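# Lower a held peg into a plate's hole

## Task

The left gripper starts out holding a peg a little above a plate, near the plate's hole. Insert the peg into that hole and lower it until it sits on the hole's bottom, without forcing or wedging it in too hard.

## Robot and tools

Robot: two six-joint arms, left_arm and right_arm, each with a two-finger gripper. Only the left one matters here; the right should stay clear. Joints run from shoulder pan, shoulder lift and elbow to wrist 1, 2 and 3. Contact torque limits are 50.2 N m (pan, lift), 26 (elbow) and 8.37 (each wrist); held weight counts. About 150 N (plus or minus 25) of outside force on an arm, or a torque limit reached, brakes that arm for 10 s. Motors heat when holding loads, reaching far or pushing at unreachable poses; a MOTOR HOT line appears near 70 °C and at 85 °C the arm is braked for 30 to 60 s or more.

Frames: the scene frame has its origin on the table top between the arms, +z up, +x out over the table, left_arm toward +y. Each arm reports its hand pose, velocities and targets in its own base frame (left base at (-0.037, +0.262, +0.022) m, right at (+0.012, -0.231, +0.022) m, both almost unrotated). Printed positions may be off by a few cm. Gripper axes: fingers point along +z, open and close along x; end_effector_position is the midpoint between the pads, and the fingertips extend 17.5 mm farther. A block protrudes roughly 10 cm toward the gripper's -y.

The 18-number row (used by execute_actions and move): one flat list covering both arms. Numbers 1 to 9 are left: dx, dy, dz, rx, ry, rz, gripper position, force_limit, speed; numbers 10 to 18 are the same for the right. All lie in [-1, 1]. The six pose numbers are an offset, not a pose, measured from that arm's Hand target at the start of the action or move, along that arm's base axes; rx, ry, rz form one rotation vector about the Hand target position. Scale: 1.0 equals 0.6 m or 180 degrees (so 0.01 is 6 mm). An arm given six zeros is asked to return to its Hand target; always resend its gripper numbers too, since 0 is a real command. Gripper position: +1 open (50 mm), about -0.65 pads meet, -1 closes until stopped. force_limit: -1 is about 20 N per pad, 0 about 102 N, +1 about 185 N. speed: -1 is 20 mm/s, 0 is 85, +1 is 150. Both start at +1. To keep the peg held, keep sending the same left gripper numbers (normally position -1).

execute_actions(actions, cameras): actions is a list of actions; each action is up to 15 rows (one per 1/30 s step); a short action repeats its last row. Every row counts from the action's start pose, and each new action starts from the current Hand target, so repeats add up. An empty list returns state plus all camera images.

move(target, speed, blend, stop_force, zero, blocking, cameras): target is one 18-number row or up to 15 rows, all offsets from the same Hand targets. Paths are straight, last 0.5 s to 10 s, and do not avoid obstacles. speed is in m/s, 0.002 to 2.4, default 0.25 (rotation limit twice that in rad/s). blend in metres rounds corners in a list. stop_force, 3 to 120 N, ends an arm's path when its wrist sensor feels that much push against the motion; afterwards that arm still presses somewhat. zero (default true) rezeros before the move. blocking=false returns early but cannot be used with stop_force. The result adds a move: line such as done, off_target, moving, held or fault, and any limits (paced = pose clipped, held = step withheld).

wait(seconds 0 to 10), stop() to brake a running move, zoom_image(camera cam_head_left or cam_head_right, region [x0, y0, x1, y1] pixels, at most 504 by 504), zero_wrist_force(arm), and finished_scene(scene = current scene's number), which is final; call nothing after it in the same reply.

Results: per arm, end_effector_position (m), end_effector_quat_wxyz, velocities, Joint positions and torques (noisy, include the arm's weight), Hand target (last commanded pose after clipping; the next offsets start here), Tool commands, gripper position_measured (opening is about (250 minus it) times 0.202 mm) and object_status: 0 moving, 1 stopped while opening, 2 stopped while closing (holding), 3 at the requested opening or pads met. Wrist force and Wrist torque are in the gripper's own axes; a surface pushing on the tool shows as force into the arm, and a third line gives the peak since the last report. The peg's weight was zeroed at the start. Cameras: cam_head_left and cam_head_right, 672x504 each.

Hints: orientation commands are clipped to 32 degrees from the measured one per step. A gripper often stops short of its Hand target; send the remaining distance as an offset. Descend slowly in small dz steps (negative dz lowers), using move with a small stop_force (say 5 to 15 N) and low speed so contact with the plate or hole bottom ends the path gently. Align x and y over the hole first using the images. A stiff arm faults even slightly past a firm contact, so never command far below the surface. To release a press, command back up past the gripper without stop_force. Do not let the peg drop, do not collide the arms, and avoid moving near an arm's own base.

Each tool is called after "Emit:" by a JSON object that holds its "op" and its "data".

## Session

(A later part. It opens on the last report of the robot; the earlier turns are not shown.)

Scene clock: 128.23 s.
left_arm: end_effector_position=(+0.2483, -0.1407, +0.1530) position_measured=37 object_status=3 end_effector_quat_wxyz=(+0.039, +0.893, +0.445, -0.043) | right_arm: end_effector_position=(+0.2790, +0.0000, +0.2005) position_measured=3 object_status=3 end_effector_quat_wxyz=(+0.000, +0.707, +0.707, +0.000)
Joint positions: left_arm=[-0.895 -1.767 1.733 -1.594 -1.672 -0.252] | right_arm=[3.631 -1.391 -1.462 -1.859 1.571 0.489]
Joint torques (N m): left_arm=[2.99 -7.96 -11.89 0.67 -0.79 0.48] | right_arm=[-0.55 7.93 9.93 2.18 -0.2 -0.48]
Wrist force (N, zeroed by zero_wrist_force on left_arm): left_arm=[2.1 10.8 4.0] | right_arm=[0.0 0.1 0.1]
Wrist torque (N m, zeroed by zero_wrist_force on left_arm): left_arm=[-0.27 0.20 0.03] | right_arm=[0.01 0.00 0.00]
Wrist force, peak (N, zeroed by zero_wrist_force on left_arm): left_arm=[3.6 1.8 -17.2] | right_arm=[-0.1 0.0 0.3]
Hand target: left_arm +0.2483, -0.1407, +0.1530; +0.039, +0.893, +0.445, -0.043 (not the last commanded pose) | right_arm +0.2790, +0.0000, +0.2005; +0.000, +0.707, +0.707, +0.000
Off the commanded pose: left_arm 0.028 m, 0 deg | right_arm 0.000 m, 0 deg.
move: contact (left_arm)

Emit:
{"op": "move", "data": {"target": [0.0006,-0.0003,0.0002,0,0,0,-0.654902,1,1,0,0,0,0,0,0,1,1,1], "speed": 0.03}}

Emit:
{"op": "move", "data": {"target": [-0.0012,-0.0063,-0.05,0,0,0,-0.654902,1,1,0,0,0,0,0,0,1,1,1], "speed": 0.012, "stop_force": 10}}

Scene clock: 130.70 s.
left_arm: end_effector_position=(+0.2486, -0.1409, +0.1531) position_measured=37 object_status=3 end_effector_quat_wxyz=(+0.039, +0.893, +0.445, -0.043) | right_arm: end_effector_position=(+0.2790, +0.0000, +0.2005) position_measured=3 object_status=3 end_effector_quat_wxyz=(+0.000, +0.707, +0.707, +0.000)
Joint positions: left_arm=[-0.894 -1.765 1.731 -1.594 -1.672 -0.251] | right_arm=[3.631 -1.391 -1.462 -1.859 1.571 0.489]
Joint torques (N m): left_arm=[3.53 -5.15 -12.73 -1.7 -1.14 0.44] | right_arm=[-0.47 7.99 10.03 2.16 -0.13 -0.47]
Wrist force (N, zeroed by zero_wrist_force on left_arm): left_arm=[-0.7 -0.8 -0.7] | right_arm=[0.1 0.0 0.1]
Wrist torque (N m, zeroed by zero_wrist_force on left_arm): left_arm=[-0.23 -0.12 0.04] | right_arm=[0.00 -0.01 0.00]
Wrist force, peak (N, zeroed by zero_wrist_force on left_arm): left_arm=[2.1 10.6 6.3] | right_arm=[-0.1 0.0 0.3]
Hand target: left_arm +0.2486, -0.1409, +0.1531; +0.039, +0.893, +0.445, -0.043 | right_arm +0.2790, +0.0000, +0.2005; +0.000, +0.707, +0.707, +0.000
Off the commanded pose: left_arm 0.000 m, 0 deg | right_arm 0.000 m, 0 deg.
move: done

Scene clock: 131.70 s.
left_arm: end_effector_position=(+0.2487, -0.1410, +0.1529) position_measured=37 object_status=3 end_effector_quat_wxyz=(+0.039, +0.893, +0.445, -0.043) | right_arm: end_effector_position=(+0.2790, +0.0000, +0.2005) position_measured=3 object_status=3 end_effector_quat_wxyz=(+0.000, +0.707, +0.707, +0.000)
Joint positions: left_arm=[-0.894 -1.765 1.732 -1.595 -1.672 -0.251] | right_arm=[3.631 -1.391 -1.462 -1.859 1.571 0.489]
Joint torques (N m): left_arm=[0.44 -7.08 -12.71 -0.99 -0.71 0.45] | right_arm=[-0.42 8.14 10 2.15 -0.21 -0.47]
Wrist force (N, zeroed by zero_wrist_force on left_arm): left_arm=[-1.1 2.9 1.2] | right_arm=[-0.1 0.1 0.2]
Wrist torque (N m, zeroed by zero_wrist_force on left_arm): left_arm=[0.17 0.12 0.04] | right_arm=[0.02 0.01 0.00]
Wrist force, peak (N, zeroed by zero_wrist_force on left_arm): left_arm=[-0.1 -5.4 -16.9] | right_arm=[0.0 -0.1 0.2]
Hand target: left_arm +0.2487, -0.1410, +0.1529; +0.039, +0.893, +0.445, -0.043 (not the last commanded pose) | right_arm +0.2790, +0.0000, +0.2005; +0.000, +0.707, +0.707, +0.000
Off the commanded pose: left_arm 0.030 m, 0 deg | right_arm 0.000 m, 0 deg.
move: contact (left_arm)

Emit:
{"op": "move", "data": {"target": [0.0011,-0.0008,0.0005,0.0057,0.0076,0,-0.654902,1,1,0,0,0,0,0,0,1,1,1], "speed": 0.03}}

Emit:
{"op": "move", "data": {"target": [-0.0025,-0.0053,-0.05,0,0,0,-0.654902,1,1,0,0,0,0,0,0,1,1,1], "speed": 0.012, "stop_force": 10}}

Scene clock: 136.17 s.
left_arm: end_effector_position=(+0.2493, -0.1414, +0.1532) position_measured=37 object_status=3 end_effector_quat_wxyz=(+0.025, +0.893, +0.446, -0.050) | right_arm: end_effector_position=(+0.2790, +0.0000, +0.2005) position_measured=3 object_status=3 end_effector_quat_wxyz=(+0.000, +0.707, +0.707, +0.000)
Joint positions: left_arm=[-0.886 -1.728 1.688 -1.559 -1.68 -0.244] | right_arm=[3.631 -1.391 -1.462 -1.859 1.571 0.489]
Joint torques (N m): left_arm=[3.46 -6.45 -12.61 -0.49 -1.63 0.49] | right_arm=[-0.6 7.95 10.09 2.17 -0.14 -0.54]
Wrist force (N, zeroed by zero_wrist_force on left_arm): left_arm=[0.3 2.8 0.2] | right_arm=[0.0 -0.1 0.0]
Wrist torque (N m, zeroed by zero_wrist_force on left_arm): left_arm=[-0.34 -0.07 0.01] | right_arm=[-0.02 0.00 0.00]
Wrist force, peak (N, zeroed by zero_wrist_force on left_arm): left_arm=[-1.3 3.4 2.2] | right_arm=[0.0 0.0 0.2]
Hand target: left_arm +0.2493, -0.1414, +0.1532; +0.025, +0.893, +0.446, -0.050 | right_arm +0.2790, +0.0000, +0.2005; +0.000, +0.707, +0.707, +0.000
Off the commanded pose: left_arm 0.000 m, 0 deg | right_arm 0.000 m, 0 deg.
move: done

Scene clock: 137.53 s.
left_arm: end_effector_position=(+0.2492, -0.1418, +0.1500) position_measured=37 object_status=3 end_effector_quat_wxyz=(+0.025, +0.893, +0.446, -0.050) | right_arm: end_effector_position=(+0.2790, +0.0000, +0.2005) position_measured=3 object_status=3 end_effector_quat_wxyz=(+0.000, +0.707, +0.707, +0.000)
Joint positions: left_arm=[-0.888 -1.728 1.704 -1.574 -1.68 -0.245] | right_arm=[3.631 -1.391 -1.462 -1.859 1.571 0.489]
Joint torques (N m): left_arm=[3.08 -8.98 -10.82 2.23 -2.5 0.46] | right_arm=[-0.67 8 10.06 2.23 -0.2 -0.51]
Wrist force (N, zeroed by zero_wrist_force on left_arm): left_arm=[2.4 17.1 6.3] | right_arm=[0.0 0.0 0.0]
Wrist torque (N m, zeroed by zero_wrist_force on left_arm): left_arm=[-0.54 0.22 0.11] | right_arm=[0.00 0.01 0.00]
Wrist force, peak (N, zeroed by zero_wrist_force on left_arm): left_arm=[4.1 8.2 -16.5] | right_arm=[-0.1 0.1 0.3]
Hand target: left_arm +0.2492, -0.1418, +0.1500; +0.026, +0.893, +0.446, -0.050 (not the last commanded pose) | right_arm +0.2790, +0.0000, +0.2005; +0.000, +0.707, +0.707, +0.000
Off the commanded pose: left_arm 0.027 m, 0 deg | right_arm 0.000 m, 0 deg.
move: contact (left_arm)

Emit:
{"op": "move", "data": {"target": [0.0008,-0.0005,0.0001,0,0,0,-0.654902,1,1,0,0,0,0,0,0,1,1,1], "speed": 0.03}}

Emit:
{"op": "move", "data": {"target": [-0.001,-0.0063,-0.05,0,0,0,-0.654902,1,1,0,0,0,0,0,0,1,1,1], "speed": 0.012, "stop_force": 10}}

Scene clock: 139.90 s.
left_arm: end_effector_position=(+0.2496, -0.1421, +0.1501) position_measured=37 object_status=3 end_effector_quat_wxyz=(+0.025, +0.893, +0.446, -0.050) | right_arm: end_effector_position=(+0.2790, +0.0000, +0.2005) position_measured=3 object_status=3 end_effector_quat_wxyz=(+0.000, +0.707, +0.707, +0.000)
Joint positions: left_arm=[-0.887 -1.726 1.701 -1.574 -1.68 -0.244] | right_arm=[3.631 -1.391 -1.462 -1.859 1.571 0.489]
Joint torques (N m): left_arm=[3.2 -5.62 -12.04 -1.17 -1.37 0.5] | right_arm=[-0.64 8.01 10.11 2.2 -0.18 -0.57]
Wrist force (N, zeroed by zero_wrist_force on left_arm): left_arm=[0.7 2.4 -1.3] | right_arm=[0.0 0.1 0.2]
Wrist torque (N m, zeroed by zero_wrist_force on left_arm): left_arm=[-0.24 -0.03 0.04] | right_arm=[0.01 0.00 0.00]
Wrist force, peak (N, zeroed by zero_wrist_force on left_arm): left_arm=[2.5 17.4 8.2] | right_arm=[0.0 -0.1 0.3]
Hand target: left_arm +0.2497, -0.1421, +0.1501; +0.026, +0.893, +0.446, -0.050 | right_arm +0.2790, +0.0000, +0.2005; +0.000, +0.707, +0.707, +0.000
Off the commanded pose: left_arm 0.000 m, 0 deg | right_arm 0.000 m, 0 deg.
move: done

Scene clock: 140.97 s.
left_arm: end_effector_position=(+0.2497, -0.1422, +0.1496) position_measured=37 object_status=3 end_effector_quat_wxyz=(+0.026, +0.893, +0.446, -0.050) | right_arm: end_effector_position=(+0.2790, +0.0000, +0.2005) position_measured=3 object_status=3 end_effector_quat_wxyz=(+0.000, +0.707, +0.707, +0.000)
Joint positions: left_arm=[-0.887 -1.726 1.704 -1.577 -1.68 -0.244] | right_arm=[3.631 -1.391 -1.462 -1.859 1.571 0.489]
Joint torques (N m): left_arm=[2.65 -9.73 -12.03 0.02 -0.47 0.42] | right_arm=[-0.71 8.4 10.15 2.23 -0.18 -0.52]
Wrist force (N, zeroed by zero_wrist_force on left_arm): left_arm=[0.1 7.6 1.6] | right_arm=[0.1 0.0 0.1]
Wrist torque (N m, zeroed by zero_wrist_force on left_arm): left_arm=[0.10 0.17 0.10] | right_arm=[0.00 -0.01 0.00]
Wrist force, peak (N, zeroed by zero_wrist_force on left_arm): left_arm=[0.9 -2.1 -17.3] | right_arm=[-0.1 -0.1 0.2]
Hand target: left_arm +0.2497, -0.1422, +0.1496; +0.026, +0.893, +0.446, -0.050 (not the last commanded pose) | right_arm +0.2790, +0.0000, +0.2005; +0.000, +0.707, +0.707, +0.000
Off the commanded pose: left_arm 0.030 m, 0 deg | right_arm 0.000 m, 0 deg.
move: contact (left_arm)

Emit:
{"op": "move", "data": {"target": [0.0014,-0.001,0.0004,0.0057,0.0076,-0.001,-0.654902,1,1,0,0,0,0,0,0,1,1,1], "speed": 0.03}}

Emit:
{"op": "move", "data": {"target": [-0.0025,-0.0053,-0.05,0,0,0,-0.654902,1,1,0,0,0,0,0,0,1,1,1], "speed": 0.012, "stop_force": 10}}

Scene clock: 143.80 s.
left_arm: end_effector_position=(+0.2505, -0.1428, +0.1498) position_measured=37 object_status=3 end_effector_quat_wxyz=(+0.012, +0.893, +0.446, -0.057) | right_arm: end_effector_position=(+0.2790, +0.0000, +0.2005) position_measured=3 object_status=3 end_effector_quat_wxyz=(+0.000, +0.707, +0.707, +0.000)
Joint positions: left_arm=[-0.879 -1.687 1.658 -1.54 -1.687 -0.234] | right_arm=[3.631 -1.391 -1.462 -1.859 1.571 0.489]
Joint torques (N m): left_arm=[3.29 -6.67 -12.62 -0.82 -1.48 0.5] | right_arm=[-0.7 7.82 10.17 2.25 -0.21 -0.59]
Wrist force (N, zeroed by zero_wrist_force on left_arm): left_arm=[0.6 1.4 1.4] | right_arm=[0.0 0.1 0.3]
Wrist torque (N m, zeroed by zero_wrist_force on left_arm): left_arm=[-0.29 -0.16 0.00] | right_arm=[0.02 0.00 0.00]
Wrist force, peak (N, zeroed by zero_wrist_force on left_arm): left_arm=[-0.1 7.7 5.5] | right_arm=[0.0 0.1 0.3]
Hand target: left_arm +0.2505, -0.1428, +0.1498; +0.012, +0.893, +0.446, -0.057 | right_arm +0.2790, +0.0000, +0.2005; +0.000, +0.707, +0.707, +0.000
Off the commanded pose: left_arm 0.000 m, 0 deg | right_arm 0.000 m, 0 deg.
move: done

Scene clock: 145.17 s.
left_arm: end_effector_position=(+0.2504, -0.1432, +0.1460) position_measured=37 object_status=3 end_effector_quat_wxyz=(+0.012, +0.893, +0.446, -0.057) | right_arm: end_effector_position=(+0.2790, +0.0000, +0.2005) position_measured=3 object_status=3 end_effector_quat_wxyz=(+0.000, +0.707, +0.707, +0.000)
Joint positions: left_arm=[-0.881 -1.687 1.676 -1.558 -1.687 -0.235] | right_arm=[3.631 -1.391 -1.462 -1.859 1.571 0.489]
Joint torques (N m): left_arm=[2.58 -5.12 -9.06 1.26 -0.96 0.49] | right_arm=[-0.7 7.84 10.12 2.19 -0.23 -0.55]
Wrist force (N, zeroed by zero_wrist_force on left_arm): left_arm=[3.8 9.0 -6.1] | right_arm=[0.0 0.0 0.1]
Wrist torque (N m, zeroed by zero_wrist_force on left_arm): left_arm=[-0.35 0.12 0.09] | right_arm=[0.00 0.00 0.00]
Wrist force, peak (N, zeroed by zero_wrist_force on left_arm): left_arm=[4.0 3.1 -24.3] | right_arm=[0.0 0.0 0.2]
Hand target: left_arm +0.2504, -0.1432, +0.1460; +0.012, +0.893, +0.446, -0.057 (not the last commanded pose) | right_arm +0.2790, +0.0000, +0.2005; +0.000, +0.707, +0.707, +0.000
Off the commanded pose: left_arm 0.026 m, 0 deg | right_arm 0.000 m, 0 deg.
move: contact (left_arm)

Emit:
{"op": "move", "data": {"target": [0.0006,-0.0003,0.0002,0,0,0,-0.654902,1,1,0,0,0,0,0,0,1,1,1], "speed": 0.03}}

Emit:
{"op": "move", "data": {"target": [-0.0025,-0.0053,-0.05,0,0,0,-0.654902,1,1,0,0,0,0,0,0,1,1,1], "speed": 0.01, "stop_force": 12, "cameras": ["cam_head_left"]}}

Emit:
{"op": "zoom_image", "data": {"camera": "cam_head_left", "region": [255, 310, 320, 375]}}

Scene clock: 148.10 s.
left_arm: end_effector_position=(+0.2507, -0.1434, +0.1461) position_measured=37 object_status=3 end_effector_quat_wxyz=(+0.012, +0.893, +0.446, -0.057) | right_arm: end_effector_position=(+0.2790, +0.0000, +0.2005) position_measured=3 object_status=3 end_effector_quat_wxyz=(+0.000, +0.707, +0.707, +0.000)
Joint positions: left_arm=[-0.88 -1.685 1.674 -1.558 -1.687 -0.235] | right_arm=[3.631 -1.391 -1.462 -1.859 1.571 0.489]
Joint torques (N m): left_arm=[3.37 -5.28 -10.86 -0.36 -1.45 0.52] | right_arm=[-0.61 7.88 10.18 2.17 -0.21 -0.62]
Wrist force (N, zeroed by zero_wrist_force on left_arm): left_arm=[0.5 2.2 -6.1] | right_arm=[0.0 -0.1 0.0]
Wrist torque (N m, zeroed by zero_wrist_force on left_arm): left_arm=[-0.15 -0.07 0.02] | right_arm=[-0.01 0.00 0.00]
Wrist force, peak (N, zeroed by zero_wrist_force on left_arm): left_arm=[3.7 9.1 -7.1] | right_arm=[0.2 0.0 0.2]
Hand target: left_arm +0.2508, -0.1434, +0.1461; +0.012, +0.893, +0.446, -0.057 | right_arm +0.2790, +0.0000, +0.2005; +0.000, +0.707, +0.707, +0.000
Off the commanded pose: left_arm 0.000 m, 0 deg | right_arm 0.000 m, 0 deg.
move: done

Scene clock: 149.13 s.
left_arm: end_effector_position=(+0.2508, -0.1435, +0.1459) position_measured=37 object_status=3 end_effector_quat_wxyz=(+0.012, +0.893, +0.446, -0.057) | right_arm: end_effector_position=(+0.2790, +0.0000, +0.2005) position_measured=3 object_status=3 end_effector_quat_wxyz=(+0.000, +0.707, +0.707, +0.000)
Joint positions: left_arm=[-0.88 -1.685 1.675 -1.559 -1.687 -0.235] | right_arm=[3.631 -1.391 -1.462 -1.859 1.571 0.489]
Joint torques (N m): left_arm=[-0.76 -3.97 -8.85 -0.68 -1.1 0.48] | right_arm=[-0.57 7.84 10.16 2.21 -0.21 -0.61]
Wrist force (N, zeroed by zero_wrist_force on left_arm): left_arm=[0.1 -1.5 -17.1] | right_arm=[0.0 -0.1 0.0]
Wrist torque (N m, zeroed by zero_wrist_force on left_arm): left_arm=[0.31 0.03 -0.02] | right_arm=[-0.01 0.00 0.00]
Wrist force, peak (N, zeroed by zero_wrist_force on left_arm): left_arm=[0.5 -4.0 -28.9] | right_arm=[0.0 0.1 0.2]
Hand target: left_arm +0.2508, -0.1435, +0.1459; +0.012, +0.893, +0.446, -0.057 (not the last commanded pose) | right_arm +0.2790, +0.0000, +0.2005; +0.000, +0.707, +0.707, +0.000
Off the commanded pose: left_arm 0.030 m, 0 deg | right_arm 0.000 m, 0 deg.
move: contact (left_arm)
Images, in order (width x height): cam_head_left 672x504.

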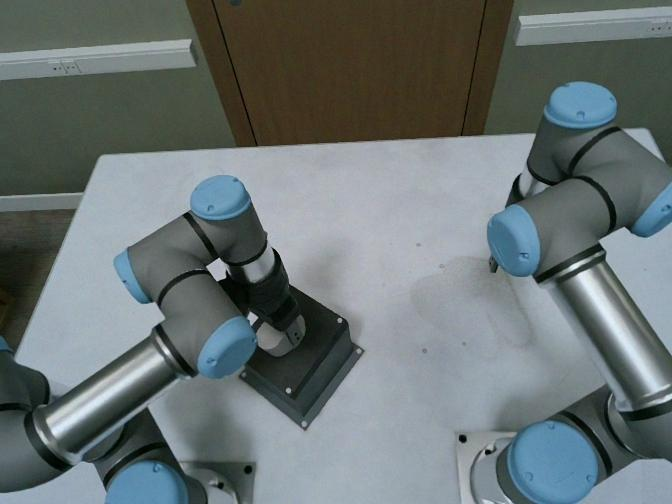

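Scaled by 7.754 from the camera's 672x504 image, which has a finer 960x720 frame.

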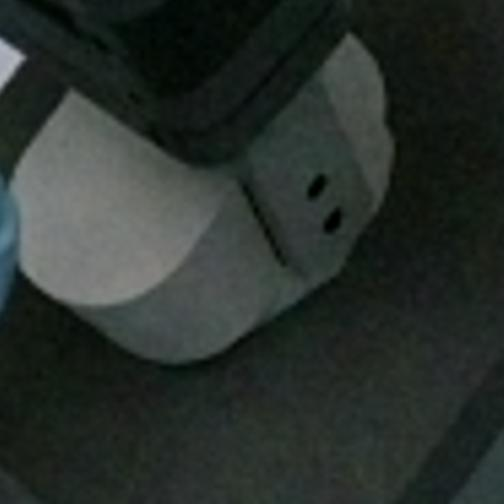

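Emit:
{"op": "move", "data": {"target": [[0,0.0001,0.0004,0,0,0,-0.654902,1,1,0,0,0,0,0,0,1,1,1]], "speed": 0.02}}

Emit:
{"op": "move", "data": {"target": [0,0,0,0,0,0,1,1,-1,0,0,0,0,0,0,1,1,1]}}

Emit:
{"op": "move", "data": {"target": [0,0,0,0,0,0,-1,0,-1,0,0,0,0,0,0,1,1,1]}}

Emit:
{"op": "move", "data": {"target": [-0.001,-0.005,-0.025,0,0,0,-1,0,-1,0,0,0,0,0,0,1,1,1], "speed": 0.008, "stop_force": 12}}

Scene clock: 152.57 s.
left_arm: end_effector_position=(+0.2508, -0.1434, +0.1461) position_measured=37 object_status=3 end_effector_quat_wxyz=(+0.012, +0.893, +0.446, -0.057) | right_arm: end_effector_position=(+0.2790, +0.0000, +0.2005) position_measured=3 object_status=3 end_effector_quat_wxyz=(+0.000, +0.707, +0.707, +0.000)
Joint positions: left_arm=[-0.88 -1.685 1.674 -1.558 -1.687 -0.234] | right_arm=[3.631 -1.391 -1.462 -1.859 1.571 0.489]
Joint torques (N m): left_arm=[2.6 -8.38 -10.75 -0.39 -1.07 0.53] | right_arm=[-0.72 8.04 10.06 2.26 -0.22 -0.62]
Wrist force (N, zeroed by zero_wrist_force on left_arm): left_arm=[-0.5 1.4 -6.3] | right_arm=[0.0 0.0 0.2]
Wrist torque (N m, zeroed by zero_wrist_force on left_arm): left_arm=[-0.10 -0.13 0.00] | right_arm=[0.00 0.00 0.00]
Wrist force, peak (N, zeroed by zero_wrist_force on left_arm): left_arm=[0.0 -1.6 -17.6] | right_arm=[-0.2 0.0 0.3]
Hand target: left_arm +0.2508, -0.1434, +0.1461; +0.012, +0.893, +0.446, -0.057 | right_arm +0.2790, +0.0000, +0.2005; +0.000, +0.707, +0.707, +0.000
Off the commanded pose: left_arm 0.000 m, 0 deg | right_arm 0.000 m, 0 deg.
move: done

Scene clock: 153.17 s.
left_arm: end_effector_position=(+0.2508, -0.1434, +0.1461) position_measured=3 object_status=3 end_effector_quat_wxyz=(+0.012, +0.893, +0.446, -0.057) | right_arm: end_effector_position=(+0.2790, +0.0000, +0.2005) position_measured=3 object_status=3 end_effector_quat_wxyz=(+0.000, +0.707, +0.707, +0.000)
Joint positions: left_arm=[-0.88 -1.685 1.674 -1.558 -1.687 -0.234] | right_arm=[3.631 -1.391 -1.462 -1.859 1.571 0.489]
Joint torques (N m): left_arm=[2.84 -11.03 -11.79 -2.39 -0.24 0.38] | right_arm=[-0.46 7.66 10.17 2.23 -0.23 -0.62]
Wrist force (N, zeroed by zero_wrist_force on left_arm): left_arm=[0.6 -0.6 -1.3] | right_arm=[0.0 -0.1 0.1]
Wrist torque (N m, zeroed by zero_wrist_force on left_arm): left_arm=[-0.16 -0.14 0.02] | right_arm=[-0.01 0.00 0.00]
Wrist force, peak (N, zeroed by zero_wrist_force on left_arm): left_arm=[-0.4 1.5 -6.9] | right_arm=[0.1 -0.1 0.2]
Hand target: left_arm +0.2508, -0.1434, +0.1461; +0.012, +0.893, +0.446, -0.057 | right_arm +0.2790, +0.0000, +0.2005; +0.000, +0.707, +0.707, +0.000
Off the commanded pose: left_arm 0.000 m, 0 deg | right_arm 0.000 m, 0 deg.
move: done

Scene clock: 153.73 s.
left_arm: end_effector_position=(+0.2508, -0.1434, +0.1462) position_measured=35 object_status=2 end_effector_quat_wxyz=(+0.012, +0.893, +0.446, -0.057) | right_arm: end_effector_position=(+0.2790, +0.0000, +0.2005) position_measured=3 object_status=3 end_effector_quat_wxyz=(+0.000, +0.707, +0.707, +0.000)
Joint positions: left_arm=[-0.88 -1.685 1.674 -1.558 -1.687 -0.234] | right_arm=[3.631 -1.391 -1.462 -1.859 1.571 0.489]
Joint torques (N m): left_arm=[2.88 -8.61 -10.79 -1.48 0.63 0.2] | right_arm=[-0.67 7.91 10.17 2.21 -0.22 -0.63]
Wrist force (N, zeroed by zero_wrist_force on left_arm): left_arm=[-0.1 -3.4 -8.2] | right_arm=[0.0 0.0 0.0]
Wrist torque (N m, zeroed by zero_wrist_force on left_arm): left_arm=[-0.07 0.06 -0.06] | right_arm=[0.01 0.01 0.00]
Wrist force, peak (N, zeroed by zero_wrist_force on left_arm): left_arm=[0.1 -3.5 -8.2] | right_arm=[0.1 -0.1 0.2]
Hand target: left_arm +0.2508, -0.1434, +0.1461; +0.012, +0.893, +0.446, -0.057 | right_arm +0.2790, +0.0000, +0.2005; +0.000, +0.707, +0.707, +0.000
Off the commanded pose: left_arm 0.000 m, 0 deg | right_arm 0.000 m, 0 deg.
move: done

Scene clock: 154.73 s.
left_arm: end_effector_position=(+0.2508, -0.1434, +0.1460) position_measured=35 object_status=2 end_effector_quat_wxyz=(+0.012, +0.893, +0.446, -0.057) | right_arm: end_effector_position=(+0.2790, +0.0000, +0.2005) position_measured=3 object_status=3 end_effector_quat_wxyz=(+0.000, +0.707, +0.707, +0.000)
Joint positions: left_arm=[-0.88 -1.685 1.675 -1.559 -1.687 -0.234] | right_arm=[3.631 -1.391 -1.462 -1.859 1.571 0.489]
Joint torques (N m): left_arm=[2.61 -2.7 -9.71 -1.84 1.08 0.64] | right_arm=[-0.7 7.76 10.07 2.21 -0.23 -0.64]
Wrist force (N, zeroed by zero_wrist_force on left_arm): left_arm=[-1.4 -8.0 -17.6] | right_arm=[0.0 0.0 0.2]
Wrist torque (N m, zeroed by zero_wrist_force on left_arm): left_arm=[0.10 0.21 -0.15] | right_arm=[0.00 0.01 0.00]
Wrist force, peak (N, zeroed by zero_wrist_force on left_arm): left_arm=[-2.3 -12.8 -29.4] | right_arm=[0.1 0.0 0.2]
Hand target: left_arm +0.2508, -0.1434, +0.1460; +0.012, +0.893, +0.446, -0.057 (not the last commanded pose) | right_arm +0.2790, +0.0000, +0.2005; +0.000, +0.707, +0.707, +0.000
Off the commanded pose: left_arm 0.015 m, 0 deg | right_arm 0.000 m, 0 deg.
move: contact (left_arm)

Emit:
{"op": "move", "data": {"target": [[0,0,0,0,0,0,1,0,-1,0,0,0,0,0,0,1,1,1],[0.004,0.0115,0.1,0,0,0,1,0,-1,0,0,0,0,0,0,1,1,1]], "speed": 0.1, "cameras": ["cam_head_left"]}}

Emit:
{"op": "zoom_image", "data": {"camera": "cam_head_left", "region": [255, 300, 325, 370]}}

Scene clock: 160.77 s.
left_arm: end_effector_position=(+0.2532, -0.1365, +0.2060) position_measured=3 object_status=3 end_effector_quat_wxyz=(+0.013, +0.893, +0.446, -0.057) | right_arm: end_effector_position=(+0.2790, +0.0000, +0.2005) position_measured=3 object_status=3 end_effector_quat_wxyz=(+0.000, +0.707, +0.707, +0.000)
Joint positions: left_arm=[-0.857 -1.651 1.358 -1.274 -1.687 -0.211] | right_arm=[3.631 -1.391 -1.462 -1.859 1.571 0.489]
Joint torques (N m): left_arm=[3.45 -6.55 -12.34 -1.25 -1.41 0.53] | right_arm=[-0.63 7.79 10.07 2.21 -0.26 -0.64]
Wrist force (N, zeroed by zero_wrist_force on left_arm): left_arm=[0.9 0.0 -1.7] | right_arm=[0.0 0.0 0.1]
Wrist torque (N m, zeroed by zero_wrist_force on left_arm): left_arm=[-0.08 -0.20 -0.01] | right_arm=[-0.01 0.00 0.00]
Wrist force, peak (N, zeroed by zero_wrist_force on left_arm): left_arm=[-1.5 -8.2 -18.9] | right_arm=[0.0 0.0 0.3]
Hand target: left_arm +0.2532, -0.1365, +0.2060; +0.012, +0.893, +0.446, -0.057 | right_arm +0.2790, +0.0000, +0.2005; +0.000, +0.707, +0.707, +0.000
Off the commanded pose: left_arm 0.000 m, 0 deg | right_arm 0.000 m, 0 deg.
move: done
Images, in order (width x height): cam_head_left 672x504.

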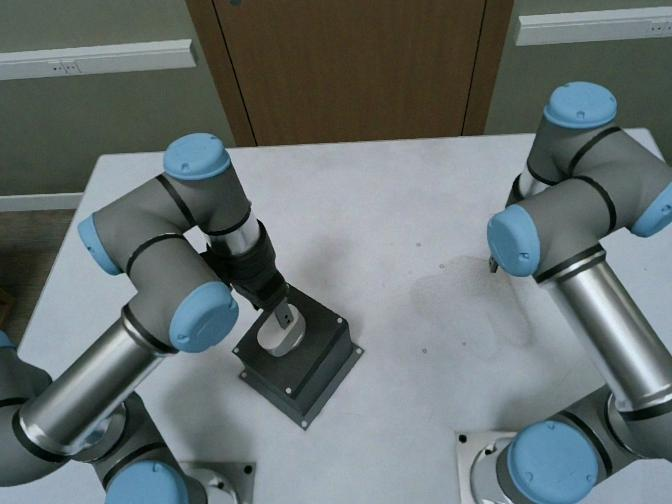

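Scaled by 7.200 from the camera's 672x504 image, which has a finer 960x720 frame.

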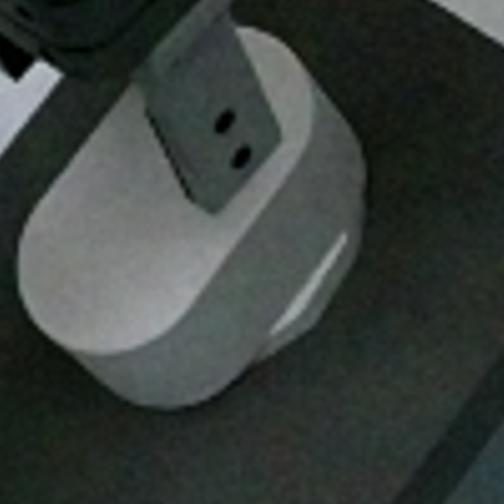

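Emit:
{"op": "finished_scene", "data": {"scene": 3}}

The scene is finished: the task was done.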